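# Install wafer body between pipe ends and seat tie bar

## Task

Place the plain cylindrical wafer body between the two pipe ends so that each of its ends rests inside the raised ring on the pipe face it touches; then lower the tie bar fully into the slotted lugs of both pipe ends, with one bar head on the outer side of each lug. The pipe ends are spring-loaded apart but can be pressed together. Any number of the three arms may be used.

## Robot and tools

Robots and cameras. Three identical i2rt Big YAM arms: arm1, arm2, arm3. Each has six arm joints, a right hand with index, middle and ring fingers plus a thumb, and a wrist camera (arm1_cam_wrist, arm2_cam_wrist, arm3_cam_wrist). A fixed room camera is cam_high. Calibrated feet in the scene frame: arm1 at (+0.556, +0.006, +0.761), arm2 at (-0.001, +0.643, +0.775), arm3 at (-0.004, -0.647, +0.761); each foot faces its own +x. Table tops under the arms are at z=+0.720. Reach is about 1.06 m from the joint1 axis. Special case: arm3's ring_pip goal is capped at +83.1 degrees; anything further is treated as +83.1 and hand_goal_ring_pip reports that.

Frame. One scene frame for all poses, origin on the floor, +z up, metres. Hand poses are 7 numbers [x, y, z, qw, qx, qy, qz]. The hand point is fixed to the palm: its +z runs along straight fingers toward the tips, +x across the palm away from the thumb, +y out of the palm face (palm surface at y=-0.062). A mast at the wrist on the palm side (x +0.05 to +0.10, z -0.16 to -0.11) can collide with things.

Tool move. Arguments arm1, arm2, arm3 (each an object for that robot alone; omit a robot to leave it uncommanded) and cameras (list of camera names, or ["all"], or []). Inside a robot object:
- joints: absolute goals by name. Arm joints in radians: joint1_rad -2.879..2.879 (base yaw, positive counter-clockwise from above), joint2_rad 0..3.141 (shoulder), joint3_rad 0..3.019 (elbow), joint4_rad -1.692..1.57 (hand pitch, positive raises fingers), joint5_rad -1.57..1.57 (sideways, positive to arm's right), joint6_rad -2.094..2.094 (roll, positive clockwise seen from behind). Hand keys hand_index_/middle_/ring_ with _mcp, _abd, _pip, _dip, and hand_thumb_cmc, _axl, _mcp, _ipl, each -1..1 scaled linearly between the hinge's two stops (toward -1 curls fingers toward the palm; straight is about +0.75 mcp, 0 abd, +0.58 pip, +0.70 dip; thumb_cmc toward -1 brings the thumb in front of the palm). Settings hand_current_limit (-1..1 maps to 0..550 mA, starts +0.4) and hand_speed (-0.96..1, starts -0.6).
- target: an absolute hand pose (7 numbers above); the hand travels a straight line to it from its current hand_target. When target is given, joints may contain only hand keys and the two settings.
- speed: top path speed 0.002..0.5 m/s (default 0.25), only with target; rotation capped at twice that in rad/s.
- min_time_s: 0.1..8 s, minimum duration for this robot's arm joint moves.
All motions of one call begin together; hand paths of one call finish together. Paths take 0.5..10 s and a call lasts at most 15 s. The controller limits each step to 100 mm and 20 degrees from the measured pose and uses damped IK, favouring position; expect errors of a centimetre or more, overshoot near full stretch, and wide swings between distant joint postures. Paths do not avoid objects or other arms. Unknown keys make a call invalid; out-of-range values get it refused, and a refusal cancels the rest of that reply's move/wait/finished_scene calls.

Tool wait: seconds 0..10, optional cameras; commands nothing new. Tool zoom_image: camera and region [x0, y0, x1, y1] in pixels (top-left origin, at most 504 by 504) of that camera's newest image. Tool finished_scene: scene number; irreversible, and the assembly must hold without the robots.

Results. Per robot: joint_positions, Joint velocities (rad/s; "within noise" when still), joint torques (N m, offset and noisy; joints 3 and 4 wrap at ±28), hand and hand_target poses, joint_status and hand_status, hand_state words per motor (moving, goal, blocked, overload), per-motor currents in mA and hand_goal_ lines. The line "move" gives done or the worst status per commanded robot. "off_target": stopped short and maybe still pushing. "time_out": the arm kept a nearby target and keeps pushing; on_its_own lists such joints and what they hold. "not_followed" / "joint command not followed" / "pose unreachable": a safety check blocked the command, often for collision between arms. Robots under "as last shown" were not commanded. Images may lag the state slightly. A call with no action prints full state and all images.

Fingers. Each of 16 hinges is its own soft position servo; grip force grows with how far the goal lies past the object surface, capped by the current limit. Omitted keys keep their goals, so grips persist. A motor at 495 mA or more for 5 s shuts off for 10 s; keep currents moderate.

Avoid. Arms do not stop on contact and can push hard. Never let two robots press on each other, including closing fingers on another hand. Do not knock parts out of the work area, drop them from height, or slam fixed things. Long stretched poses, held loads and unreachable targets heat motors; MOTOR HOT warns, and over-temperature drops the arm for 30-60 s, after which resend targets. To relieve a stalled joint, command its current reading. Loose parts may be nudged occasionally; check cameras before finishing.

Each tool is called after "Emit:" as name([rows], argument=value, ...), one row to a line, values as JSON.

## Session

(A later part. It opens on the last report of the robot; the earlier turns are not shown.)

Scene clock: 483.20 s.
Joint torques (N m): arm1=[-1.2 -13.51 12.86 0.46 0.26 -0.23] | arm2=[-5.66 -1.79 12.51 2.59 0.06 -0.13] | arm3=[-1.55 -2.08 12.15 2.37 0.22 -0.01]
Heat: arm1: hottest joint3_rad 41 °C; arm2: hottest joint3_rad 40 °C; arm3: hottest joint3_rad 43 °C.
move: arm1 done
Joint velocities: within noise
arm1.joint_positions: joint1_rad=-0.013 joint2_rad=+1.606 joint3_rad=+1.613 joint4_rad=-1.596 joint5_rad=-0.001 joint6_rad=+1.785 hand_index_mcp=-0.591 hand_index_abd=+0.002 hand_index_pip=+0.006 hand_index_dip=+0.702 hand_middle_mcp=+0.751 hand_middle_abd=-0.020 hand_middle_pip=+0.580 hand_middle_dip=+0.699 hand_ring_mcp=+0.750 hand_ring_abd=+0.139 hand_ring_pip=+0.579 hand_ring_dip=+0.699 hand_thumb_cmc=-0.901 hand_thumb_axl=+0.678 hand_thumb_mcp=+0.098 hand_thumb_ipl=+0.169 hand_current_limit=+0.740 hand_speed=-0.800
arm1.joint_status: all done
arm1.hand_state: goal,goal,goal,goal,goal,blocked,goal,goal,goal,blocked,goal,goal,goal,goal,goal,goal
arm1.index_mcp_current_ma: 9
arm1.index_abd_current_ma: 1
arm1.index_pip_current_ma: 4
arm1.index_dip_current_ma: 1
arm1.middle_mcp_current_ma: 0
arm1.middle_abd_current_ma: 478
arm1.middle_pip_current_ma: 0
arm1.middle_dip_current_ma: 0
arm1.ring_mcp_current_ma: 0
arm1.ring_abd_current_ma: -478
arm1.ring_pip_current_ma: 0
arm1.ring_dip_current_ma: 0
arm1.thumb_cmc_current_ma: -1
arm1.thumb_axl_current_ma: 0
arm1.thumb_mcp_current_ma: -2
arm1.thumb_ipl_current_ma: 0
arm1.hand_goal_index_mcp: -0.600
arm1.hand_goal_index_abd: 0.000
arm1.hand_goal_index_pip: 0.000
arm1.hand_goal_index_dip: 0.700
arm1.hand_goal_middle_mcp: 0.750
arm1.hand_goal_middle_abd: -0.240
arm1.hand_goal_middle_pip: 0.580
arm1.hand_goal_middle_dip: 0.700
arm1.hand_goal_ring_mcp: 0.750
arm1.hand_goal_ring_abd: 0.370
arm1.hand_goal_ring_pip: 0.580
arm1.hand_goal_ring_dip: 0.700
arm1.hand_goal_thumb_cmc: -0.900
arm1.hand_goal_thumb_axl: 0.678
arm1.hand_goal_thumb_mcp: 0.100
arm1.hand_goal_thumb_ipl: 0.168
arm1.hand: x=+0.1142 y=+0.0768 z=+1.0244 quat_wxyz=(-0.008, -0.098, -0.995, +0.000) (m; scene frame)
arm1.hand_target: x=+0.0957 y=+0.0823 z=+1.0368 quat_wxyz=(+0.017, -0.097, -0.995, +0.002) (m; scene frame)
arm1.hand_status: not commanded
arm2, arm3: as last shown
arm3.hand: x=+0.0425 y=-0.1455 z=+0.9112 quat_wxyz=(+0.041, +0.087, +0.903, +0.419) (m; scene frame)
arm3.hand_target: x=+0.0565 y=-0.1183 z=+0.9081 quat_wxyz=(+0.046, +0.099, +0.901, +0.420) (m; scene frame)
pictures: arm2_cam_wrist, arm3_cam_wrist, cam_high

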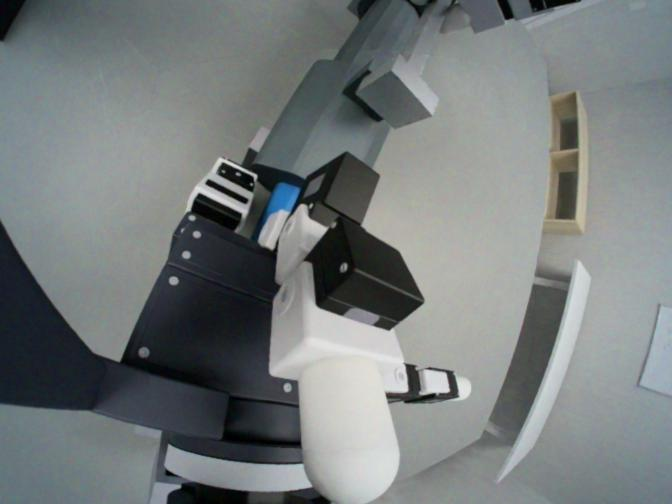

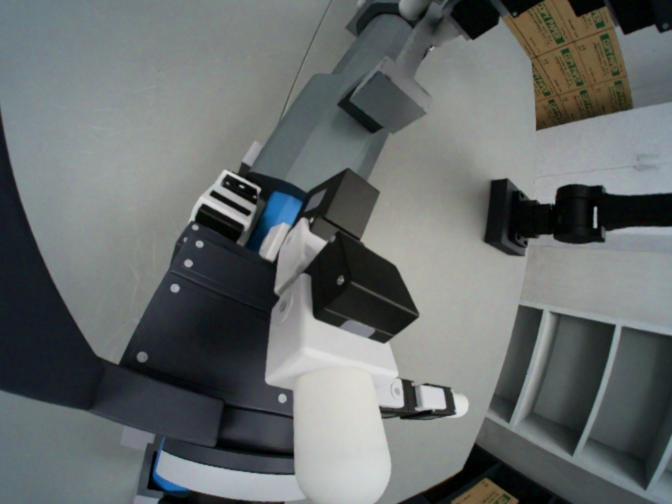

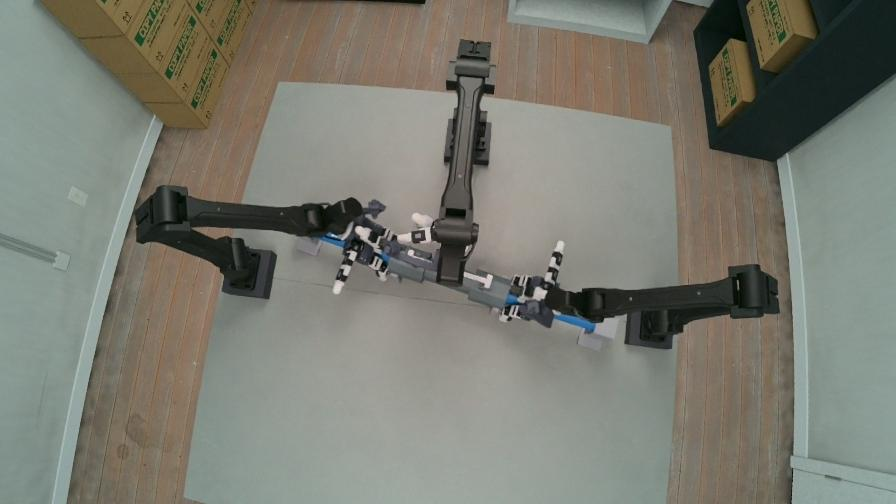

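Emit:
move(arm2={"target": [0.0708, 0.1007, 0.908, 0.4200, 0.9009, -0.0989, -0.0461], "speed": 0.04}, arm3={"target": [0.0590, -0.1043, 0.908, 0.0461, 0.0989, 0.9009, 0.4200], "speed": 0.04}, cameras=["cam_high", "arm2_cam_wrist", "arm3_cam_wrist"])

Emit:
zoom_image(camera="cam_high", region=[400, 230, 500, 300])

Scene clock: 494.40 s.
Joint torques (N m): arm1=[-1.2 -13.45 12.85 0.47 0.26 -0.23] | arm2=[-6.65 -0.91 13.86 2.69 -0.13 -0.23] | arm3=[-2.14 0.26 13.74 2.47 0.16 -0.1]
Heat: arm1: hottest joint3_rad 43 °C; arm2: hottest joint3_rad 40 °C; arm3: hottest joint3_rad 44 °C.
move: arm2 off_target; arm3 off_target
Joint velocities: within noise
arm1: as last shown
arm1.joint_positions: joint1_rad=-0.013 joint2_rad=+1.606 joint3_rad=+1.613 joint4_rad=-1.596 joint5_rad=-0.001 joint6_rad=+1.784 hand_index_mcp=-0.591 hand_index_abd=+0.002 hand_index_pip=+0.006 hand_index_dip=+0.702 hand_middle_mcp=+0.751 hand_middle_abd=-0.020 hand_middle_pip=+0.580 hand_middle_dip=+0.699 hand_ring_mcp=+0.750 hand_ring_abd=+0.139 hand_ring_pip=+0.579 hand_ring_dip=+0.699 hand_thumb_cmc=-0.901 hand_thumb_axl=+0.678 hand_thumb_mcp=+0.098 hand_thumb_ipl=+0.169 hand_current_limit=+0.740 hand_speed=-0.800
arm1.middle_abd_current_ma: 479
arm1.hand: x=+0.1141 y=+0.0768 z=+1.0244 quat_wxyz=(-0.008, -0.097, -0.995, +0.000) (m; scene frame)
arm1.hand_target: x=+0.0957 y=+0.0824 z=+1.0368 quat_wxyz=(+0.017, -0.097, -0.995, +0.002) (m; scene frame)
arm2.joint_positions: joint1_rad=+0.382 joint2_rad=+1.446 joint3_rad=+0.625 joint4_rad=+0.007 joint5_rad=+0.450 joint6_rad=+0.411 hand_index_mcp=+1.001 hand_index_abd=+0.169 hand_index_pip=+0.997 hand_index_dip=+0.997 hand_middle_mcp=-0.998 hand_middle_abd=+0.001 hand_middle_pip=+0.001 hand_middle_dip=+0.696 hand_ring_mcp=+1.000 hand_ring_abd=-0.160 hand_ring_pip=+0.997 hand_ring_dip=+0.997 hand_thumb_cmc=+0.721 hand_thumb_axl=+0.677 hand_thumb_mcp=+0.224 hand_thumb_ipl=+0.168 hand_current_limit=+0.400 hand_speed=-0.600
arm2.joint_status: not commanded
arm2.hand_state: goal,goal,goal,goal,goal,goal,goal,goal,goal,goal,goal,goal,goal,goal,goal,goal
arm2.index_mcp_current_ma: 2
arm2.index_abd_current_ma: -1
arm2.index_pip_current_ma: -10
arm2.index_dip_current_ma: -10
arm2.middle_mcp_current_ma: 7
arm2.middle_abd_current_ma: 2
arm2.middle_pip_current_ma: 4
arm2.middle_dip_current_ma: 0
arm2.ring_mcp_current_ma: 1
arm2.ring_abd_current_ma: 33
arm2.ring_pip_current_ma: -8
arm2.ring_dip_current_ma: -9
arm2.thumb_cmc_current_ma: 23
arm2.thumb_axl_current_ma: -2
arm2.thumb_mcp_current_ma: -7
arm2.thumb_ipl_current_ma: -1
arm2.hand_goal_index_mcp: 1.000
arm2.hand_goal_index_abd: 0.170
arm2.hand_goal_index_pip: 1.000
arm2.hand_goal_index_dip: 1.000
arm2.hand_goal_middle_mcp: -1.000
arm2.hand_goal_middle_abd: 0.000
arm2.hand_goal_middle_pip: 0.000
arm2.hand_goal_middle_dip: 0.696
arm2.hand_goal_ring_mcp: 1.000
arm2.hand_goal_ring_abd: -0.170
arm2.hand_goal_ring_pip: 1.000
arm2.hand_goal_ring_dip: 1.000
arm2.hand_goal_thumb_cmc: 0.714
arm2.hand_goal_thumb_axl: 0.678
arm2.hand_goal_thumb_mcp: 0.226
arm2.hand_goal_thumb_ipl: 0.168
arm2.hand: x=+0.0818 y=+0.1407 z=+0.9108 quat_wxyz=(+0.416, +0.905, -0.083, -0.043) (m; scene frame)
arm2.hand_target: x=+0.0692 y=+0.1060 z=+0.9086 quat_wxyz=(+0.420, +0.901, -0.099, -0.046) (m; scene frame)
arm2.hand_status: off_target (0.042 m and 1.9 deg from the pose sent, 0.042 m and 1.8 deg at the start)
arm3.joint_positions: joint1_rad=+0.074 joint2_rad=+1.333 joint3_rad=+0.544 joint4_rad=+0.067 joint5_rad=+0.167 joint6_rad=+0.148 hand_index_mcp=+1.000 hand_index_abd=+0.169 hand_index_pip=+0.997 hand_index_dip=+0.997 hand_middle_mcp=-0.997 hand_middle_abd=+0.001 hand_middle_pip=+0.002 hand_middle_dip=+0.696 hand_ring_mcp=+1.001 hand_ring_abd=-0.154 hand_ring_pip=+0.997 hand_ring_dip=+0.997 hand_thumb_cmc=+0.721 hand_thumb_axl=+0.677 hand_thumb_mcp=+0.224 hand_thumb_ipl=+0.168 hand_current_limit=+0.400 hand_speed=-0.600
arm3.joint_status: not commanded
arm3.hand_state: goal,goal,goal,goal,goal,goal,goal,goal,goal,goal,goal,goal,goal,goal,goal,goal
arm3.index_mcp_current_ma: 0
arm3.index_abd_current_ma: 0
arm3.index_pip_current_ma: 0
arm3.index_dip_current_ma: 0
arm3.middle_mcp_current_ma: 0
arm3.middle_abd_current_ma: 0
arm3.middle_pip_current_ma: 0
arm3.middle_dip_current_ma: 0
arm3.ring_mcp_current_ma: 0
arm3.ring_abd_current_ma: 6
arm3.ring_pip_current_ma: 0
arm3.ring_dip_current_ma: 0
arm3.thumb_cmc_current_ma: 2
arm3.thumb_axl_current_ma: 0
arm3.thumb_mcp_current_ma: 0
arm3.thumb_ipl_current_ma: 0
arm3.hand_goal_index_mcp: 1.000
arm3.hand_goal_index_abd: 0.170
arm3.hand_goal_index_pip: 1.000
arm3.hand_goal_index_dip: 1.000
arm3.hand_goal_middle_mcp: -1.000
arm3.hand_goal_middle_abd: 0.000
arm3.hand_goal_middle_pip: 0.000
arm3.hand_goal_middle_dip: 0.696
arm3.hand_goal_ring_mcp: 1.000
arm3.hand_goal_ring_abd: -0.170
arm3.hand_goal_ring_pip: 1.000
arm3.hand_goal_ring_dip: 1.000
arm3.hand_goal_thumb_cmc: 0.714
arm3.hand_goal_thumb_axl: 0.678
arm3.hand_goal_thumb_mcp: 0.226
arm3.hand_goal_thumb_ipl: 0.168
arm3.hand: x=+0.0426 y=-0.1448 z=+0.9099 quat_wxyz=(+0.041, +0.085, +0.904, +0.418) (m; scene frame)
arm3.hand_target: x=+0.0588 y=-0.1106 z=+0.9082 quat_wxyz=(+0.046, +0.099, +0.901, +0.420) (m; scene frame)
arm3.hand_status: off_target (0.044 m and 1.7 deg from the pose sent, 0.044 m and 1.5 deg at the start)
pictures: arm2_cam_wrist, arm3_cam_wrist, cam_high

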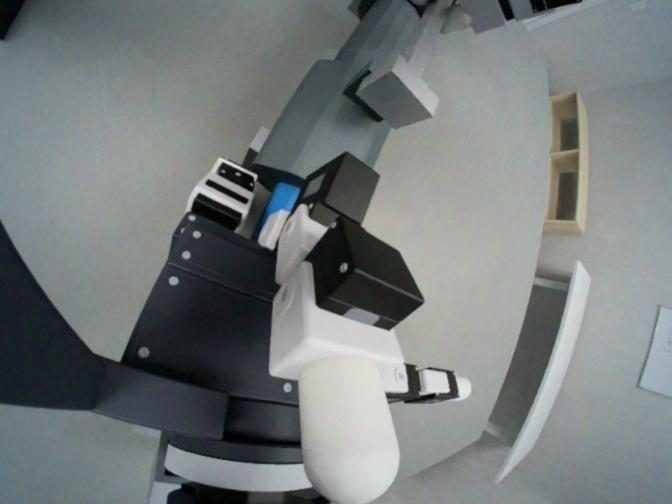

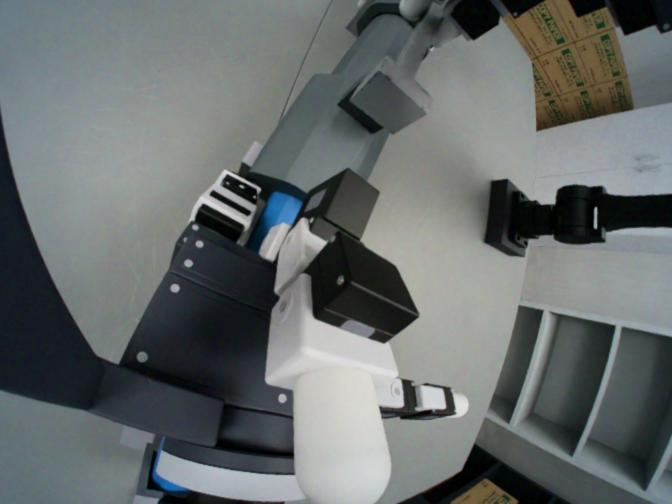

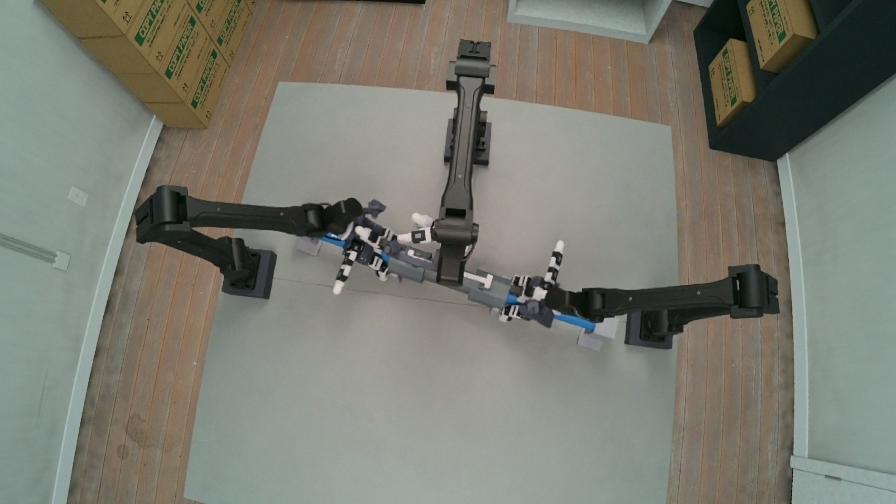

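Scaled by 5.040 from the camera's 896x504 image, which has a finer 1280x720 frame.

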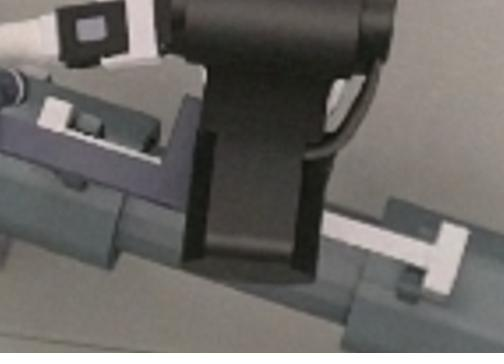

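Emit:
move(cameras=["all"])

Scene clock: 498.33 s.
Joint torques (N m): arm1=[-1.08 -13.63 12.83 0.47 0.26 -0.23] | arm2=[-6.65 -0.85 13.86 2.67 -0.13 -0.23] | arm3=[-2.43 -0.79 13.67 2.47 0.18 -0.07]
Heat: arm1: hottest joint3_rad 44 °C; arm2: hottest joint3_rad 41 °C; arm3: hottest joint3_rad 44 °C.
Joint velocities: within noise
arm1.joint_positions: joint1_rad=-0.013 joint2_rad=+1.606 joint3_rad=+1.613 joint4_rad=-1.596 joint5_rad=-0.001 joint6_rad=+1.784 hand_index_mcp=-0.591 hand_index_abd=+0.002 hand_index_pip=+0.006 hand_index_dip=+0.702 hand_middle_mcp=+0.751 hand_middle_abd=-0.020 hand_middle_pip=+0.580 hand_middle_dip=+0.699 hand_ring_mcp=+0.750 hand_ring_abd=+0.139 hand_ring_pip=+0.579 hand_ring_dip=+0.699 hand_thumb_cmc=-0.901 hand_thumb_axl=+0.678 hand_thumb_mcp=+0.098 hand_thumb_ipl=+0.169 hand_current_limit=+0.740 hand_speed=-0.800
arm1.joint_status: not commanded
arm1.hand_state: goal,goal,goal,goal,goal,blocked,goal,goal,goal,blocked,goal,goal,goal,goal,goal,goal
arm1.index_mcp_current_ma: 9
arm1.index_abd_current_ma: 1
arm1.index_pip_current_ma: 4
arm1.index_dip_current_ma: 1
arm1.middle_mcp_current_ma: 0
arm1.middle_abd_current_ma: 478
arm1.middle_pip_current_ma: 0
arm1.middle_dip_current_ma: 0
arm1.ring_mcp_current_ma: 0
arm1.ring_abd_current_ma: -478
arm1.ring_pip_current_ma: 0
arm1.ring_dip_current_ma: 0
arm1.thumb_cmc_current_ma: -1
arm1.thumb_axl_current_ma: 0
arm1.thumb_mcp_current_ma: -2
arm1.thumb_ipl_current_ma: 0
arm1.hand_goal_index_mcp: -0.600
arm1.hand_goal_index_abd: 0.000
arm1.hand_goal_index_pip: 0.000
arm1.hand_goal_index_dip: 0.700
arm1.hand_goal_middle_mcp: 0.750
arm1.hand_goal_middle_abd: -0.240
arm1.hand_goal_middle_pip: 0.580
arm1.hand_goal_middle_dip: 0.700
arm1.hand_goal_ring_mcp: 0.750
arm1.hand_goal_ring_abd: 0.370
arm1.hand_goal_ring_pip: 0.580
arm1.hand_goal_ring_dip: 0.700
arm1.hand_goal_thumb_cmc: -0.900
arm1.hand_goal_thumb_axl: 0.678
arm1.hand_goal_thumb_mcp: 0.100
arm1.hand_goal_thumb_ipl: 0.168
arm1.hand: x=+0.1141 y=+0.0768 z=+1.0244 quat_wxyz=(-0.008, -0.097, -0.995, +0.000) (m; scene frame)
arm1.hand_target: x=+0.0957 y=+0.0824 z=+1.0368 quat_wxyz=(+0.017, -0.097, -0.995, +0.002) (m; scene frame)
arm1.hand_status: not commanded
arm2.joint_positions: joint1_rad=+0.382 joint2_rad=+1.446 joint3_rad=+0.625 joint4_rad=+0.007 joint5_rad=+0.450 joint6_rad=+0.411 hand_index_mcp=+1.001 hand_index_abd=+0.169 hand_index_pip=+0.997 hand_index_dip=+0.997 hand_middle_mcp=-0.998 hand_middle_abd=+0.001 hand_middle_pip=+0.001 hand_middle_dip=+0.696 hand_ring_mcp=+1.000 hand_ring_abd=-0.160 hand_ring_pip=+0.997 hand_ring_dip=+0.997 hand_thumb_cmc=+0.721 hand_thumb_axl=+0.677 hand_thumb_mcp=+0.224 hand_thumb_ipl=+0.168 hand_current_limit=+0.400 hand_speed=-0.600
arm2.joint_status: not commanded
arm2.hand_state: goal,goal,goal,goal,goal,goal,goal,goal,goal,goal,goal,goal,goal,goal,goal,goal
arm2.index_mcp_current_ma: 2
arm2.index_abd_current_ma: -1
arm2.index_pip_current_ma: -10
arm2.index_dip_current_ma: -10
arm2.middle_mcp_current_ma: 7
arm2.middle_abd_current_ma: 2
arm2.middle_pip_current_ma: 4
arm2.middle_dip_current_ma: 0
arm2.ring_mcp_current_ma: 1
arm2.ring_abd_current_ma: 33
arm2.ring_pip_current_ma: -8
arm2.ring_dip_current_ma: -9
arm2.thumb_cmc_current_ma: 23
arm2.thumb_axl_current_ma: -2
arm2.thumb_mcp_current_ma: -7
arm2.thumb_ipl_current_ma: -1
arm2.hand_goal_index_mcp: 1.000
arm2.hand_goal_index_abd: 0.170
arm2.hand_goal_index_pip: 1.000
arm2.hand_goal_index_dip: 1.000
arm2.hand_goal_middle_mcp: -1.000
arm2.hand_goal_middle_abd: 0.000
arm2.hand_goal_middle_pip: 0.000
arm2.hand_goal_middle_dip: 0.696
arm2.hand_goal_ring_mcp: 1.000
arm2.hand_goal_ring_abd: -0.170
arm2.hand_goal_ring_pip: 1.000
arm2.hand_goal_ring_dip: 1.000
arm2.hand_goal_thumb_cmc: 0.714
arm2.hand_goal_thumb_axl: 0.678
arm2.hand_goal_thumb_mcp: 0.226
arm2.hand_goal_thumb_ipl: 0.168
arm2.hand: x=+0.0818 y=+0.1407 z=+0.9108 quat_wxyz=(+0.416, +0.905, -0.083, -0.043) (m; scene frame)
arm2.hand_target: x=+0.0692 y=+0.1060 z=+0.9086 quat_wxyz=(+0.420, +0.901, -0.099, -0.046) (m; scene frame)
arm2.hand_status: off_target (0.042 m and 1.9 deg from the pose sent, 0.042 m and 1.8 deg at the start)
arm3.joint_positions: joint1_rad=+0.074 joint2_rad=+1.333 joint3_rad=+0.544 joint4_rad=+0.067 joint5_rad=+0.167 joint6_rad=+0.148 hand_index_mcp=+1.000 hand_index_abd=+0.169 hand_index_pip=+0.997 hand_index_dip=+0.997 hand_middle_mcp=-0.997 hand_middle_abd=+0.001 hand_middle_pip=+0.002 hand_middle_dip=+0.696 hand_ring_mcp=+1.001 hand_ring_abd=-0.154 hand_ring_pip=+0.997 hand_ring_dip=+0.997 hand_thumb_cmc=+0.721 hand_thumb_axl=+0.677 hand_thumb_mcp=+0.224 hand_thumb_ipl=+0.168 hand_current_limit=+0.400 hand_speed=-0.600
arm3.joint_status: not commanded
arm3.hand_state: goal,goal,goal,goal,goal,goal,goal,goal,goal,goal,goal,goal,goal,goal,goal,goal
arm3.index_mcp_current_ma: 0
arm3.index_abd_current_ma: 0
arm3.index_pip_current_ma: 0
arm3.index_dip_current_ma: 0
arm3.middle_mcp_current_ma: 0
arm3.middle_abd_current_ma: 0
arm3.middle_pip_current_ma: 0
arm3.middle_dip_current_ma: 0
arm3.ring_mcp_current_ma: 0
arm3.ring_abd_current_ma: 6
arm3.ring_pip_current_ma: 0
arm3.ring_dip_current_ma: 0
arm3.thumb_cmc_current_ma: 2
arm3.thumb_axl_current_ma: 0
arm3.thumb_mcp_current_ma: 0
arm3.thumb_ipl_current_ma: 0
arm3.hand_goal_index_mcp: 1.000
arm3.hand_goal_index_abd: 0.170
arm3.hand_goal_index_pip: 1.000
arm3.hand_goal_index_dip: 1.000
arm3.hand_goal_middle_mcp: -1.000
arm3.hand_goal_middle_abd: 0.000
arm3.hand_goal_middle_pip: 0.000
arm3.hand_goal_middle_dip: 0.696
arm3.hand_goal_ring_mcp: 1.000
arm3.hand_goal_ring_abd: -0.170
arm3.hand_goal_ring_pip: 1.000
arm3.hand_goal_ring_dip: 1.000
arm3.hand_goal_thumb_cmc: 0.714
arm3.hand_goal_thumb_axl: 0.678
arm3.hand_goal_thumb_mcp: 0.226
arm3.hand_goal_thumb_ipl: 0.168
arm3.hand: x=+0.0426 y=-0.1448 z=+0.9099 quat_wxyz=(+0.041, +0.085, +0.904, +0.418) (m; scene frame)
arm3.hand_target: x=+0.0588 y=-0.1106 z=+0.9082 quat_wxyz=(+0.046, +0.099, +0.901, +0.420) (m; scene frame)
arm3.hand_status: off_target (0.044 m and 1.7 deg from the pose sent, 0.044 m and 1.5 deg at the start)
pictures: arm1_cam_wrist, arm2_cam_wrist, arm3_cam_wrist, cam_high

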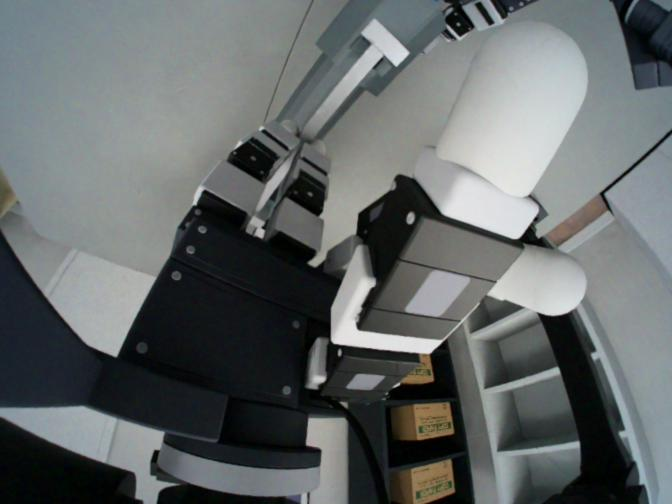

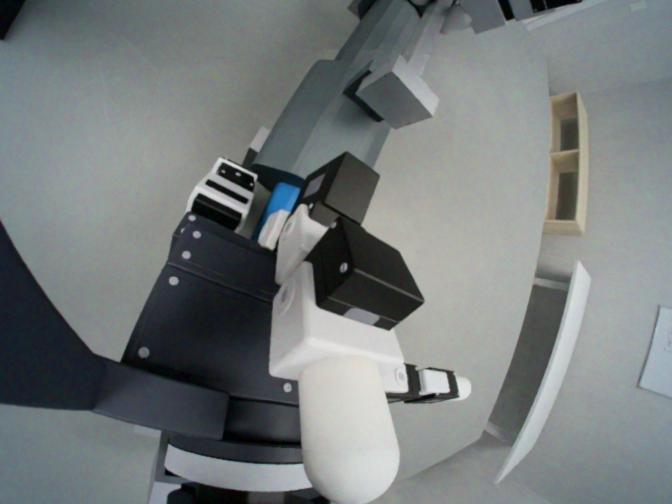

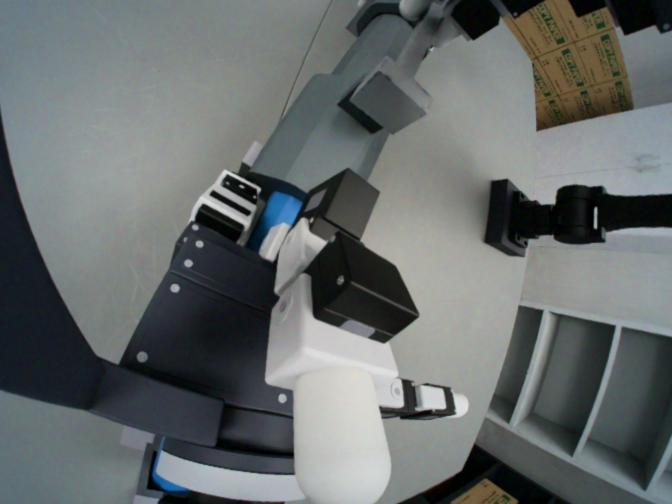

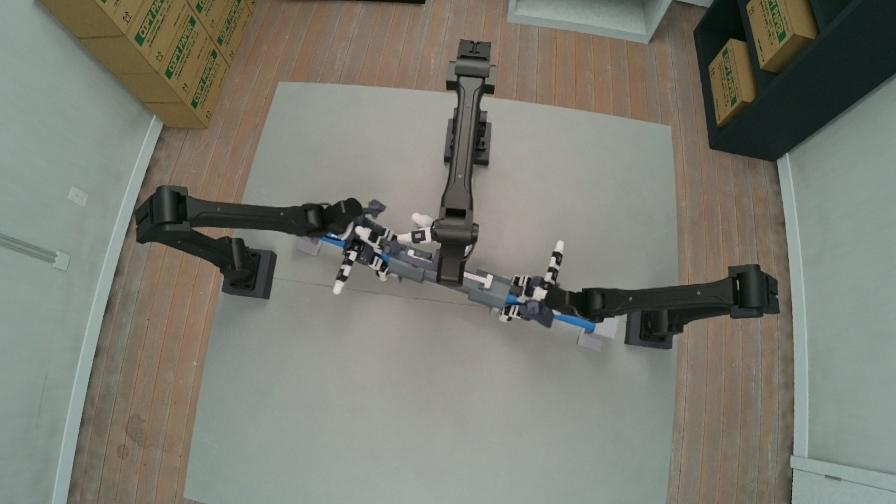

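Emit:
move(arm1={"target": [0.0957, 0.0824, 1.0188, 0.017, -0.097, -0.995, 0.002], "speed": 0.03}, cameras=["all"])

Emit:
zoom_image(camera="cam_high", region=[392, 230, 512, 310])

Emit:
zoom_image(camera="arm2_cam_wrist", region=[320, 0, 520, 150])

Emit:
zoom_image(camera="arm3_cam_wrist", region=[320, 0, 520, 150])

Emit:
zoom_image(camera="arm1_cam_wrist", region=[200, 0, 500, 225])

Scene clock: 501.03 s.
Joint torques (N m): arm1=[-1.08 -13.74 9.17 0.65 0.2 -0.24] | arm2=[-6.71 -0.97 13.86 2.67 -0.12 -0.23] | arm3=[-2.67 -0.03 13.9 2.54 0.14 -0.09]
Heat: arm1: hottest joint3_rad 44 °C; arm2: hottest joint3_rad 42 °C; arm3: hottest joint3_rad 45 °C.
move: arm1 done
Joint velocities: within noise
arm1.joint_positions: joint1_rad=-0.015 joint2_rad=+1.606 joint3_rad=+1.613 joint4_rad=-1.551 joint5_rad=-0.001 joint6_rad=+1.784 hand_index_mcp=-0.591 hand_index_abd=+0.002 hand_index_pip=+0.006 hand_index_dip=+0.702 hand_middle_mcp=+0.750 hand_middle_abd=-0.020 hand_middle_pip=+0.580 hand_middle_dip=+0.699 hand_ring_mcp=+0.749 hand_ring_abd=+0.139 hand_ring_pip=+0.579 hand_ring_dip=+0.699 hand_thumb_cmc=-0.901 hand_thumb_axl=+0.678 hand_thumb_mcp=+0.098 hand_thumb_ipl=+0.169 hand_current_limit=+0.740 hand_speed=-0.800
arm1.joint_status: not commanded
arm1.hand_state: goal,goal,goal,goal,goal,blocked,goal,goal,goal,blocked,goal,goal,goal,goal,goal,goal
arm1.index_mcp_current_ma: 9
arm1.index_abd_current_ma: 1
arm1.index_pip_current_ma: 4
arm1.index_dip_current_ma: 1
arm1.middle_mcp_current_ma: 0
arm1.middle_abd_current_ma: 479
arm1.middle_pip_current_ma: 0
arm1.middle_dip_current_ma: 0
arm1.ring_mcp_current_ma: 0
arm1.ring_abd_current_ma: -478
arm1.ring_pip_current_ma: 0
arm1.ring_dip_current_ma: 0
arm1.thumb_cmc_current_ma: -1
arm1.thumb_axl_current_ma: 0
arm1.thumb_mcp_current_ma: -2
arm1.thumb_ipl_current_ma: 0
arm1.hand_goal_index_mcp: -0.600
arm1.hand_goal_index_abd: 0.000
arm1.hand_goal_index_pip: 0.000
arm1.hand_goal_index_dip: 0.700
arm1.hand_goal_middle_mcp: 0.750
arm1.hand_goal_middle_abd: -0.240
arm1.hand_goal_middle_pip: 0.580
arm1.hand_goal_middle_dip: 0.700
arm1.hand_goal_ring_mcp: 0.750
arm1.hand_goal_ring_abd: 0.370
arm1.hand_goal_ring_pip: 0.580
arm1.hand_goal_ring_dip: 0.700
arm1.hand_goal_thumb_cmc: -0.900
arm1.hand_goal_thumb_axl: 0.678
arm1.hand_goal_thumb_mcp: 0.100
arm1.hand_goal_thumb_ipl: 0.168
arm1.hand: x=+0.1030 y=+0.0775 z=+1.0227 quat_wxyz=(+0.014, -0.098, -0.995, +0.002) (m; scene frame)
arm1.hand_target: x=+0.0959 y=+0.0825 z=+1.0188 quat_wxyz=(+0.017, -0.097, -0.995, +0.002) (m; scene frame)
arm1.hand_status: done (0.010 m and 0.4 deg from the pose sent, 0.020 m and 2.9 deg at the start)
arm2, arm3: as last shown
pictures: arm1_cam_wrist, arm2_cam_wrist, arm3_cam_wrist, cam_high

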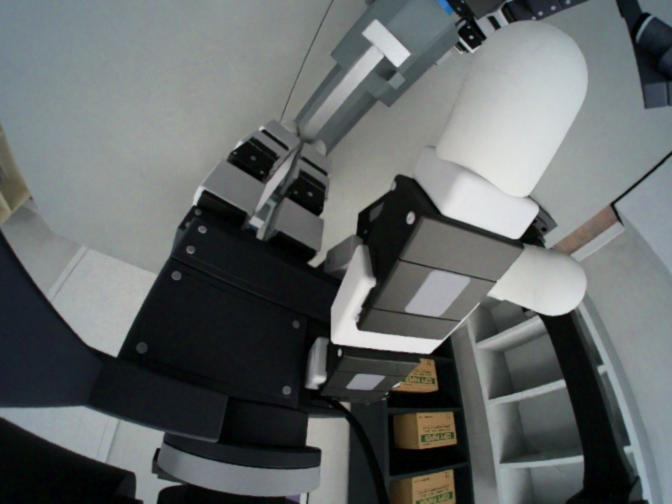

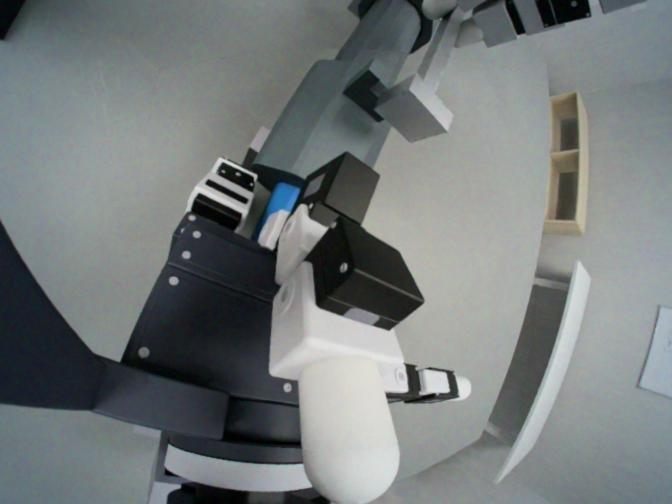

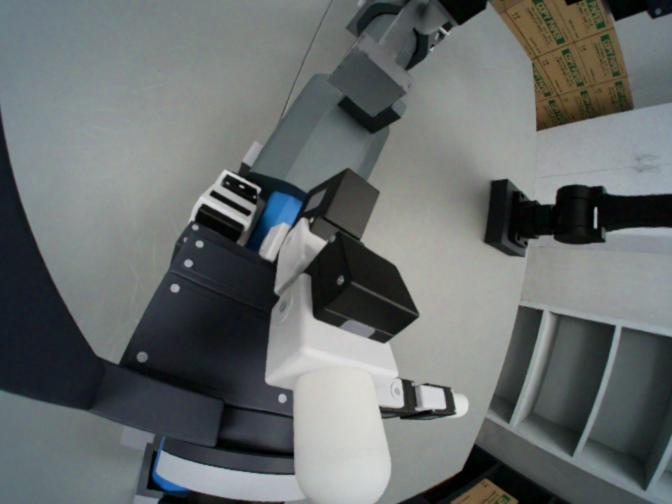

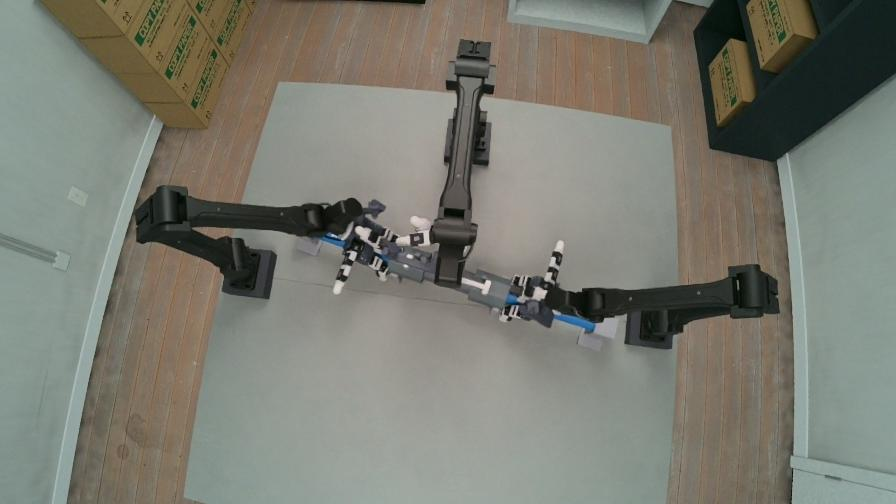

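Scaled by 4.200 from the camera's 896x504 image, which has a finer 1280x720 frame.

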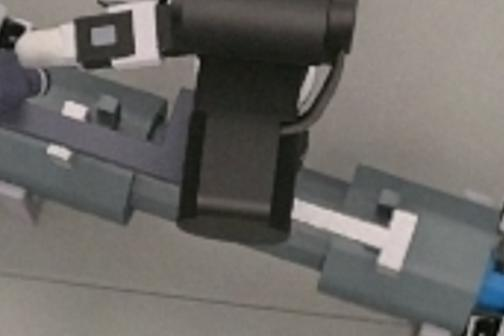

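Scaled by 2.520 from the camera's 672x504 image, which has a finer 960x720 frame.

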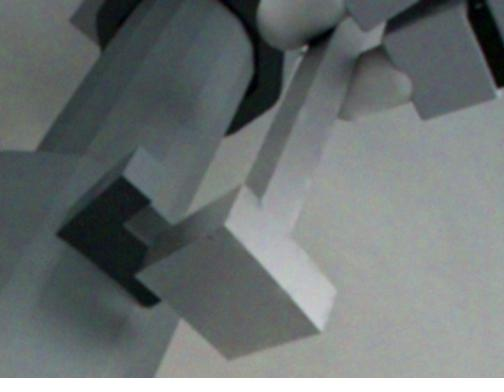

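Scaled by 2.520 from the camera's 672x504 image, which has a finer 960x720 frame.

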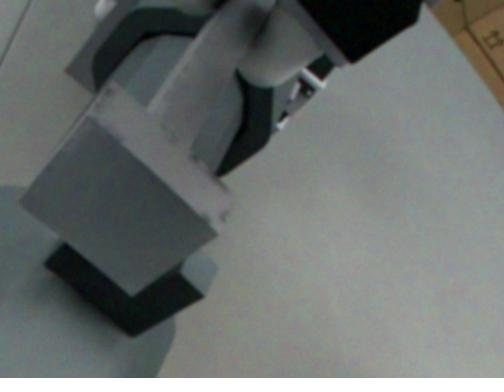

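Scaled by 1.680 from the camera's 672x504 image, which has a finer 960x720 frame.

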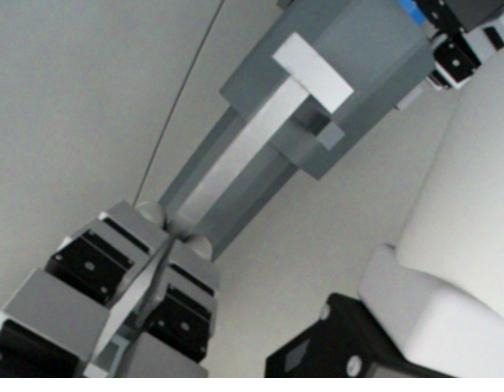

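Emit:
move(arm1={"joints": {"joint3_rad": 1.58}, "min_time_s": 1}, cameras=["cam_high"])

Emit:
zoom_image(camera="cam_high", region=[392, 230, 512, 310])

Scene clock: 503.93 s.
Joint torques (N m): arm1=[-1.08 -13.74 7.1 0.51 0.2 -0.24] | arm2=[-6.65 -0.85 13.87 2.69 -0.12 -0.23] | arm3=[-1.85 -0.62 13.98 2.39 0.11 -0.02]
Heat: arm1: hottest joint3_rad 44 °C; arm2: hottest joint3_rad 43 °C; arm3: hottest joint3_rad 45 °C.
move: arm1 done
Joint velocities: within noise
arm1.joint_positions: joint1_rad=-0.015 joint2_rad=+1.606 joint3_rad=+1.598 joint4_rad=-1.548 joint5_rad=-0.001 joint6_rad=+1.784 hand_index_mcp=-0.591 hand_index_abd=+0.002 hand_index_pip=+0.006 hand_index_dip=+0.702 hand_middle_mcp=+0.750 hand_middle_abd=-0.020 hand_middle_pip=+0.580 hand_middle_dip=+0.699 hand_ring_mcp=+0.749 hand_ring_abd=+0.139 hand_ring_pip=+0.579 hand_ring_dip=+0.699 hand_thumb_cmc=-0.901 hand_thumb_axl=+0.678 hand_thumb_mcp=+0.097 hand_thumb_ipl=+0.169 hand_current_limit=+0.740 hand_speed=-0.800
arm1.joint_status: all done
arm1.hand_state: goal,goal,goal,goal,goal,blocked,goal,goal,goal,blocked,goal,goal,goal,goal,goal,goal
arm1.index_mcp_current_ma: 9
arm1.index_abd_current_ma: 1
arm1.index_pip_current_ma: 4
arm1.index_dip_current_ma: 1
arm1.middle_mcp_current_ma: 0
arm1.middle_abd_current_ma: 478
arm1.middle_pip_current_ma: 0
arm1.middle_dip_current_ma: 0
arm1.ring_mcp_current_ma: 0
arm1.ring_abd_current_ma: -478
arm1.ring_pip_current_ma: 0
arm1.ring_dip_current_ma: 0
arm1.thumb_cmc_current_ma: -1
arm1.thumb_axl_current_ma: 0
arm1.thumb_mcp_current_ma: -2
arm1.thumb_ipl_current_ma: 0
arm1.hand_goal_index_mcp: -0.600
arm1.hand_goal_index_abd: 0.000
arm1.hand_goal_index_pip: 0.000
arm1.hand_goal_index_dip: 0.700
arm1.hand_goal_middle_mcp: 0.750
arm1.hand_goal_middle_abd: -0.240
arm1.hand_goal_middle_pip: 0.580
arm1.hand_goal_middle_dip: 0.700
arm1.hand_goal_ring_mcp: 0.750
arm1.hand_goal_ring_abd: 0.370
arm1.hand_goal_ring_pip: 0.580
arm1.hand_goal_ring_dip: 0.700
arm1.hand_goal_thumb_cmc: -0.900
arm1.hand_goal_thumb_axl: 0.678
arm1.hand_goal_thumb_mcp: 0.100
arm1.hand_goal_thumb_ipl: 0.168
arm1.hand: x=+0.1062 y=+0.0776 z=+1.0172 quat_wxyz=(+0.008, -0.098, -0.995, +0.001) (m; scene frame)
arm1.hand_target: x=+0.1065 y=+0.0825 z=+1.0045 quat_wxyz=(-0.004, -0.097, -0.995, +0.000) (m; scene frame)
arm1.hand_status: not commanded
arm2, arm3: as last shown
pictures: cam_high

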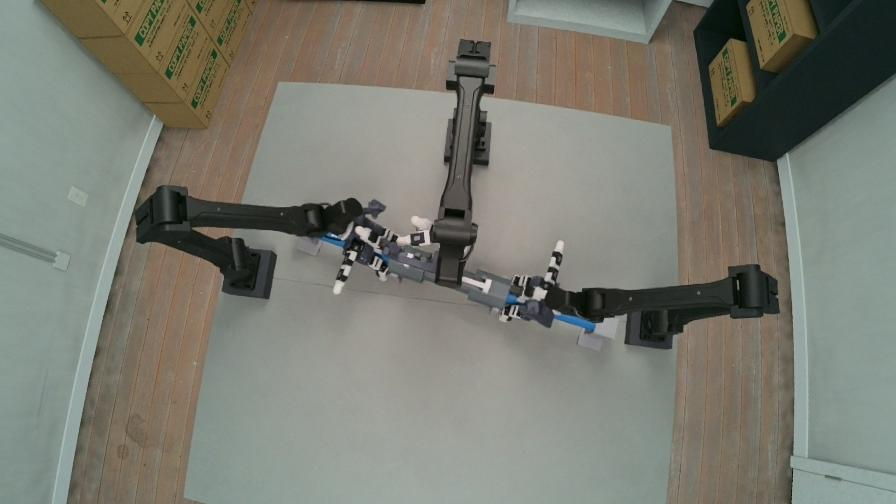

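Scaled by 4.200 from the camera's 896x504 image, which has a finer 1280x720 frame.

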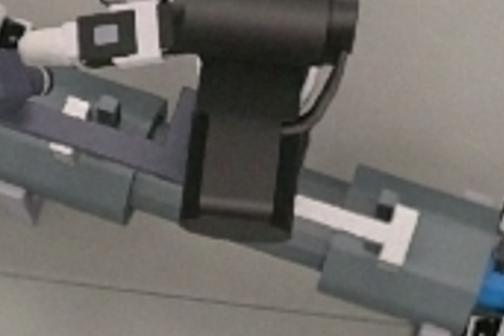

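Emit:
move(arm1={"joints": {"joint3_rad": 1.552}, "min_time_s": 1}, cameras=["cam_high", "arm2_cam_wrist", "arm3_cam_wrist"])

Emit:
zoom_image(camera="cam_high", region=[392, 230, 512, 310])

Emit:
zoom_image(camera="arm2_cam_wrist", region=[320, 0, 520, 150])

Emit:
zoom_image(camera="arm3_cam_wrist", region=[320, 0, 520, 150])

Scene clock: 508.27 s.
Joint torques (N m): arm1=[-1.2 -13.04 5.96 0.17 0.19 -0.23] | arm2=[-6.71 -0.91 13.85 2.7 -0.13 -0.23] | arm3=[-2.49 -0.15 13.74 2.4 0.12 -0.06]
Heat: arm1: hottest joint3_rad 43 °C; arm2: hottest joint3_rad 43 °C; arm3: hottest joint3_rad 45 °C.
move: arm1 done
Joint velocities: within noise
arm1.joint_positions: joint1_rad=-0.015 joint2_rad=+1.598 joint3_rad=+1.585 joint4_rad=-1.540 joint5_rad=+0.000 joint6_rad=+1.784 hand_index_mcp=-0.591 hand_index_abd=+0.002 hand_index_pip=+0.006 hand_index_dip=+0.702 hand_middle_mcp=+0.750 hand_middle_abd=-0.020 hand_middle_pip=+0.580 hand_middle_dip=+0.699 hand_ring_mcp=+0.749 hand_ring_abd=+0.139 hand_ring_pip=+0.579 hand_ring_dip=+0.699 hand_thumb_cmc=-0.901 hand_thumb_axl=+0.678 hand_thumb_mcp=+0.097 hand_thumb_ipl=+0.169 hand_current_limit=+0.740 hand_speed=-0.800
arm1.joint_status: all done
arm1.hand_state: goal,goal,goal,goal,goal,blocked,goal,goal,goal,blocked,goal,goal,goal,goal,goal,goal
arm1.index_mcp_current_ma: 9
arm1.index_abd_current_ma: 1
arm1.index_pip_current_ma: 4
arm1.index_dip_current_ma: 1
arm1.middle_mcp_current_ma: 0
arm1.middle_abd_current_ma: 479
arm1.middle_pip_current_ma: 0
arm1.middle_dip_current_ma: 0
arm1.ring_mcp_current_ma: 0
arm1.ring_abd_current_ma: -478
arm1.ring_pip_current_ma: 0
arm1.ring_dip_current_ma: 0
arm1.thumb_cmc_current_ma: -1
arm1.thumb_axl_current_ma: 0
arm1.thumb_mcp_current_ma: -2
arm1.thumb_ipl_current_ma: 0
arm1.hand_goal_index_mcp: -0.600
arm1.hand_goal_index_abd: 0.000
arm1.hand_goal_index_pip: 0.000
arm1.hand_goal_index_dip: 0.700
arm1.hand_goal_middle_mcp: 0.750
arm1.hand_goal_middle_abd: -0.240
arm1.hand_goal_middle_pip: 0.580
arm1.hand_goal_middle_dip: 0.700
arm1.hand_goal_ring_mcp: 0.750
arm1.hand_goal_ring_abd: 0.370
arm1.hand_goal_ring_pip: 0.580
arm1.hand_goal_ring_dip: 0.700
arm1.hand_goal_thumb_cmc: -0.900
arm1.hand_goal_thumb_axl: 0.678
arm1.hand_goal_thumb_mcp: 0.100
arm1.hand_goal_thumb_ipl: 0.168
arm1.hand: x=+0.1086 y=+0.0777 z=+1.0158 quat_wxyz=(+0.009, -0.098, -0.995, +0.001) (m; scene frame)
arm1.hand_target: x=+0.1139 y=+0.0826 z=+0.9953 quat_wxyz=(-0.017, -0.097, -0.995, -0.002) (m; scene frame)
arm1.hand_status: not commanded
arm2, arm3: as last shown
pictures: arm2_cam_wrist, arm3_cam_wrist, cam_high

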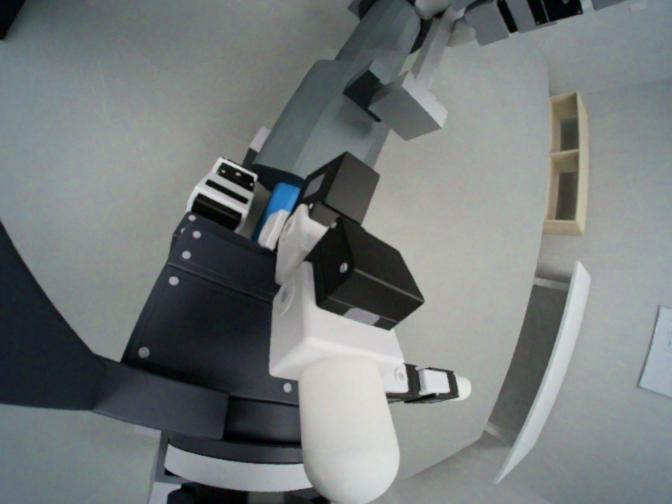

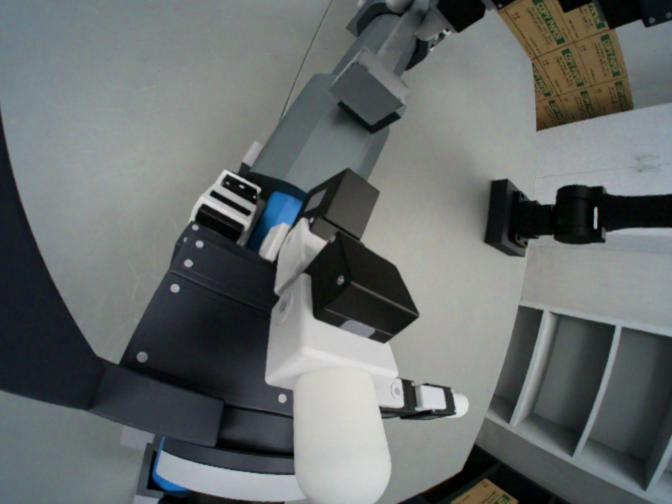

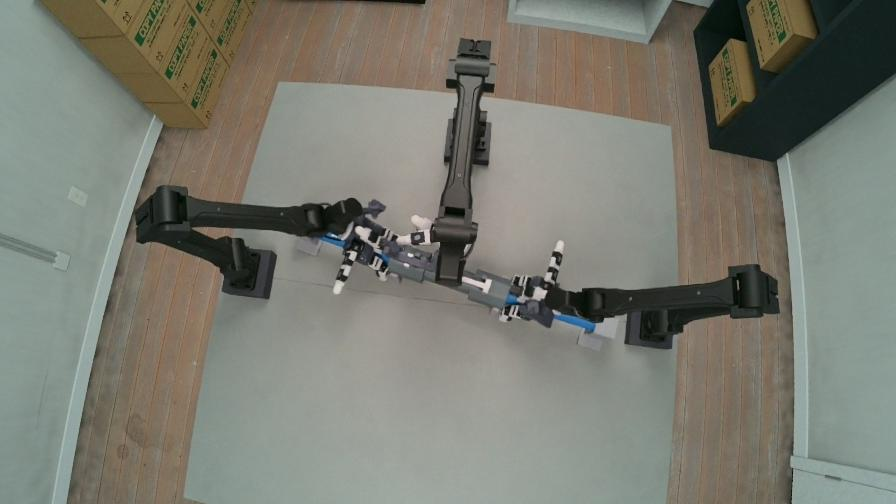

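Scaled by 4.200 from the camera's 896x504 image, which has a finer 1280x720 frame.

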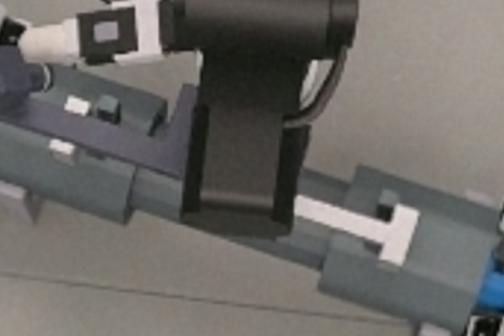

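Scaled by 2.520 from the camera's 672x504 image, which has a finer 960x720 frame.

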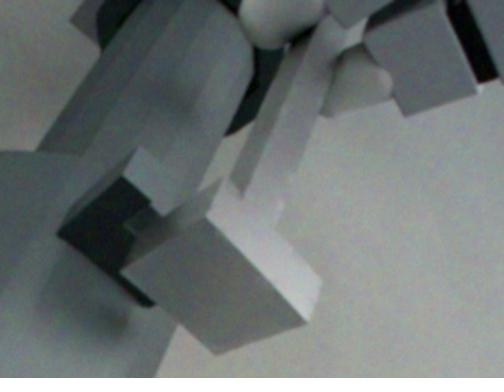

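Scaled by 2.520 from the camera's 672x504 image, which has a finer 960x720 frame.

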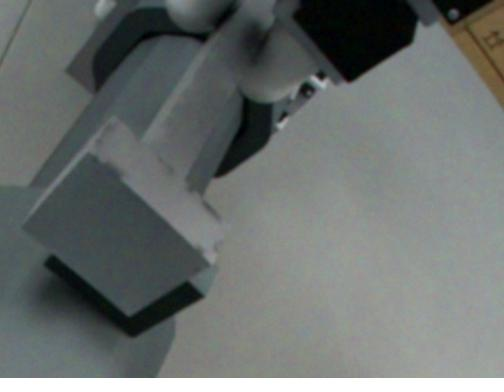

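Emit:
move(arm1={"joints": {"joint4_rad": -1.625}, "min_time_s": 1}, cameras=["cam_high", "arm2_cam_wrist", "arm3_cam_wrist"])

Emit:
zoom_image(camera="cam_high", region=[392, 230, 512, 310])

Emit:
zoom_image(camera="arm2_cam_wrist", region=[320, 0, 520, 150])

Emit:
zoom_image(camera="arm3_cam_wrist", region=[320, 0, 520, 150])

Scene clock: 510.67 s.
Joint torques (N m): arm1=[-1.08 -12.86 7.04 -2.13 0.3 -0.19] | arm2=[-6.65 -0.85 13.86 2.67 -0.12 -0.22] | arm3=[-2.67 -0.5 13.72 2.63 0.16 -0.01]
Heat: arm1: hottest joint3_rad 43 °C; arm2: hottest joint3_rad 44 °C; arm3: hottest joint3_rad 46 °C.
move: arm1 done
Joint velocities: within noise
arm1.joint_positions: joint1_rad=-0.015 joint2_rad=+1.598 joint3_rad=+1.570 joint4_rad=-1.581 joint5_rad=-0.003 joint6_rad=+1.781 hand_index_mcp=-0.590 hand_index_abd=+0.002 hand_index_pip=+0.006 hand_index_dip=+0.702 hand_middle_mcp=+0.758 hand_middle_abd=-0.027 hand_middle_pip=+0.584 hand_middle_dip=+0.701 hand_ring_mcp=+0.759 hand_ring_abd=+0.139 hand_ring_pip=+0.585 hand_ring_dip=+0.701 hand_thumb_cmc=-0.901 hand_thumb_axl=+0.678 hand_thumb_mcp=+0.097 hand_thumb_ipl=+0.169 hand_current_limit=+0.740 hand_speed=-0.800
arm1.joint_status: all done
arm1.hand_state: goal,goal,goal,goal,goal,blocked,goal,goal,goal,blocked,goal,goal,goal,goal,goal,goal
arm1.index_mcp_current_ma: 10
arm1.index_abd_current_ma: 1
arm1.index_pip_current_ma: 4
arm1.index_dip_current_ma: 1
arm1.middle_mcp_current_ma: 7
arm1.middle_abd_current_ma: 479
arm1.middle_pip_current_ma: 3
arm1.middle_dip_current_ma: 0
arm1.ring_mcp_current_ma: 8
arm1.ring_abd_current_ma: -478
arm1.ring_pip_current_ma: 3
arm1.ring_dip_current_ma: 1
arm1.thumb_cmc_current_ma: -1
arm1.thumb_axl_current_ma: 0
arm1.thumb_mcp_current_ma: -2
arm1.thumb_ipl_current_ma: 0
arm1.hand_goal_index_mcp: -0.600
arm1.hand_goal_index_abd: 0.000
arm1.hand_goal_index_pip: 0.000
arm1.hand_goal_index_dip: 0.700
arm1.hand_goal_middle_mcp: 0.750
arm1.hand_goal_middle_abd: -0.240
arm1.hand_goal_middle_pip: 0.580
arm1.hand_goal_middle_dip: 0.700
arm1.hand_goal_ring_mcp: 0.750
arm1.hand_goal_ring_abd: 0.370
arm1.hand_goal_ring_pip: 0.580
arm1.hand_goal_ring_dip: 0.700
arm1.hand_goal_thumb_cmc: -0.900
arm1.hand_goal_thumb_axl: 0.678
arm1.hand_goal_thumb_mcp: 0.100
arm1.hand_goal_thumb_ipl: 0.168
arm1.hand: x=+0.1222 y=+0.0776 z=+1.0119 quat_wxyz=(-0.019, -0.097, -0.995, -0.001) (m; scene frame)
arm1.hand_target: x=+0.1350 y=+0.0827 z=+1.0002 quat_wxyz=(-0.061, -0.097, -0.993, -0.006) (m; scene frame)
arm1.hand_status: not commanded
arm2, arm3: as last shown
arm3.hand_target: x=+0.0587 y=-0.1106 z=+0.9082 quat_wxyz=(+0.046, +0.099, +0.901, +0.420) (m; scene frame)
pictures: arm2_cam_wrist, arm3_cam_wrist, cam_high

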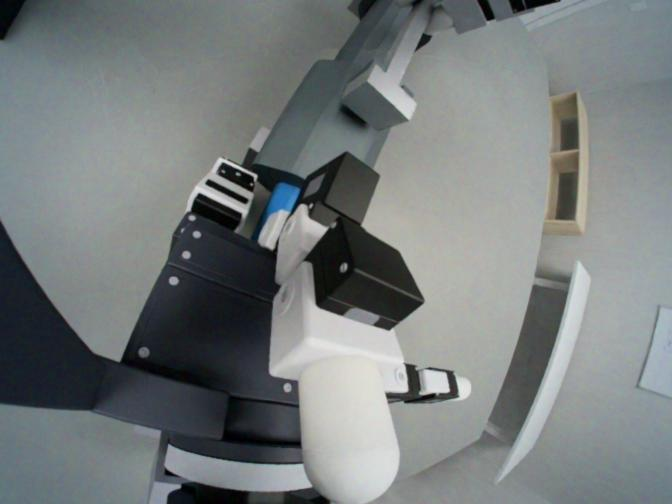

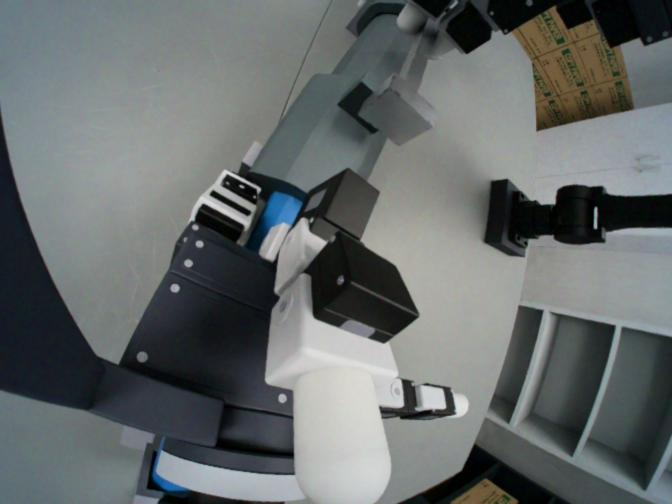

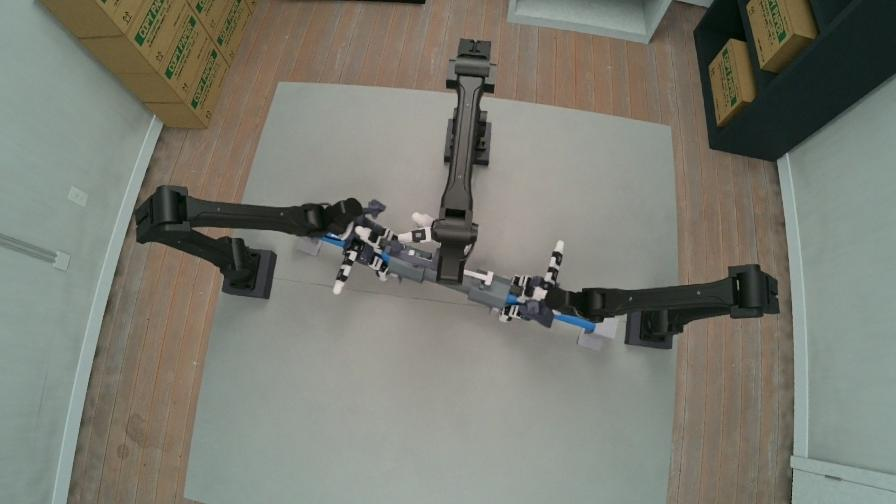

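Scaled by 4.200 from the camera's 896x504 image, which has a finer 1280x720 frame.

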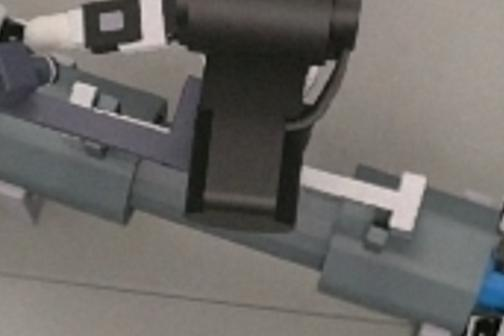

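Scaled by 2.520 from the camera's 672x504 image, which has a finer 960x720 frame.

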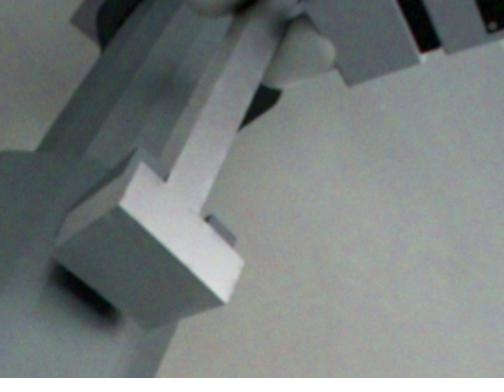

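Scaled by 2.520 from the camera's 672x504 image, which has a finer 960x720 frame.

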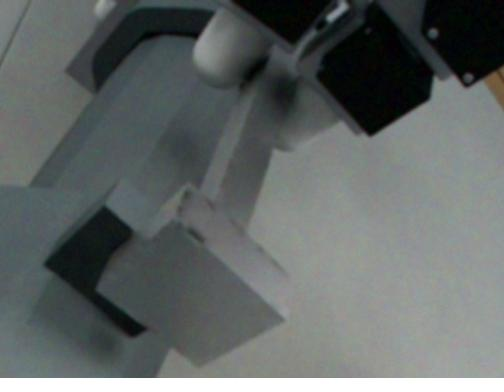

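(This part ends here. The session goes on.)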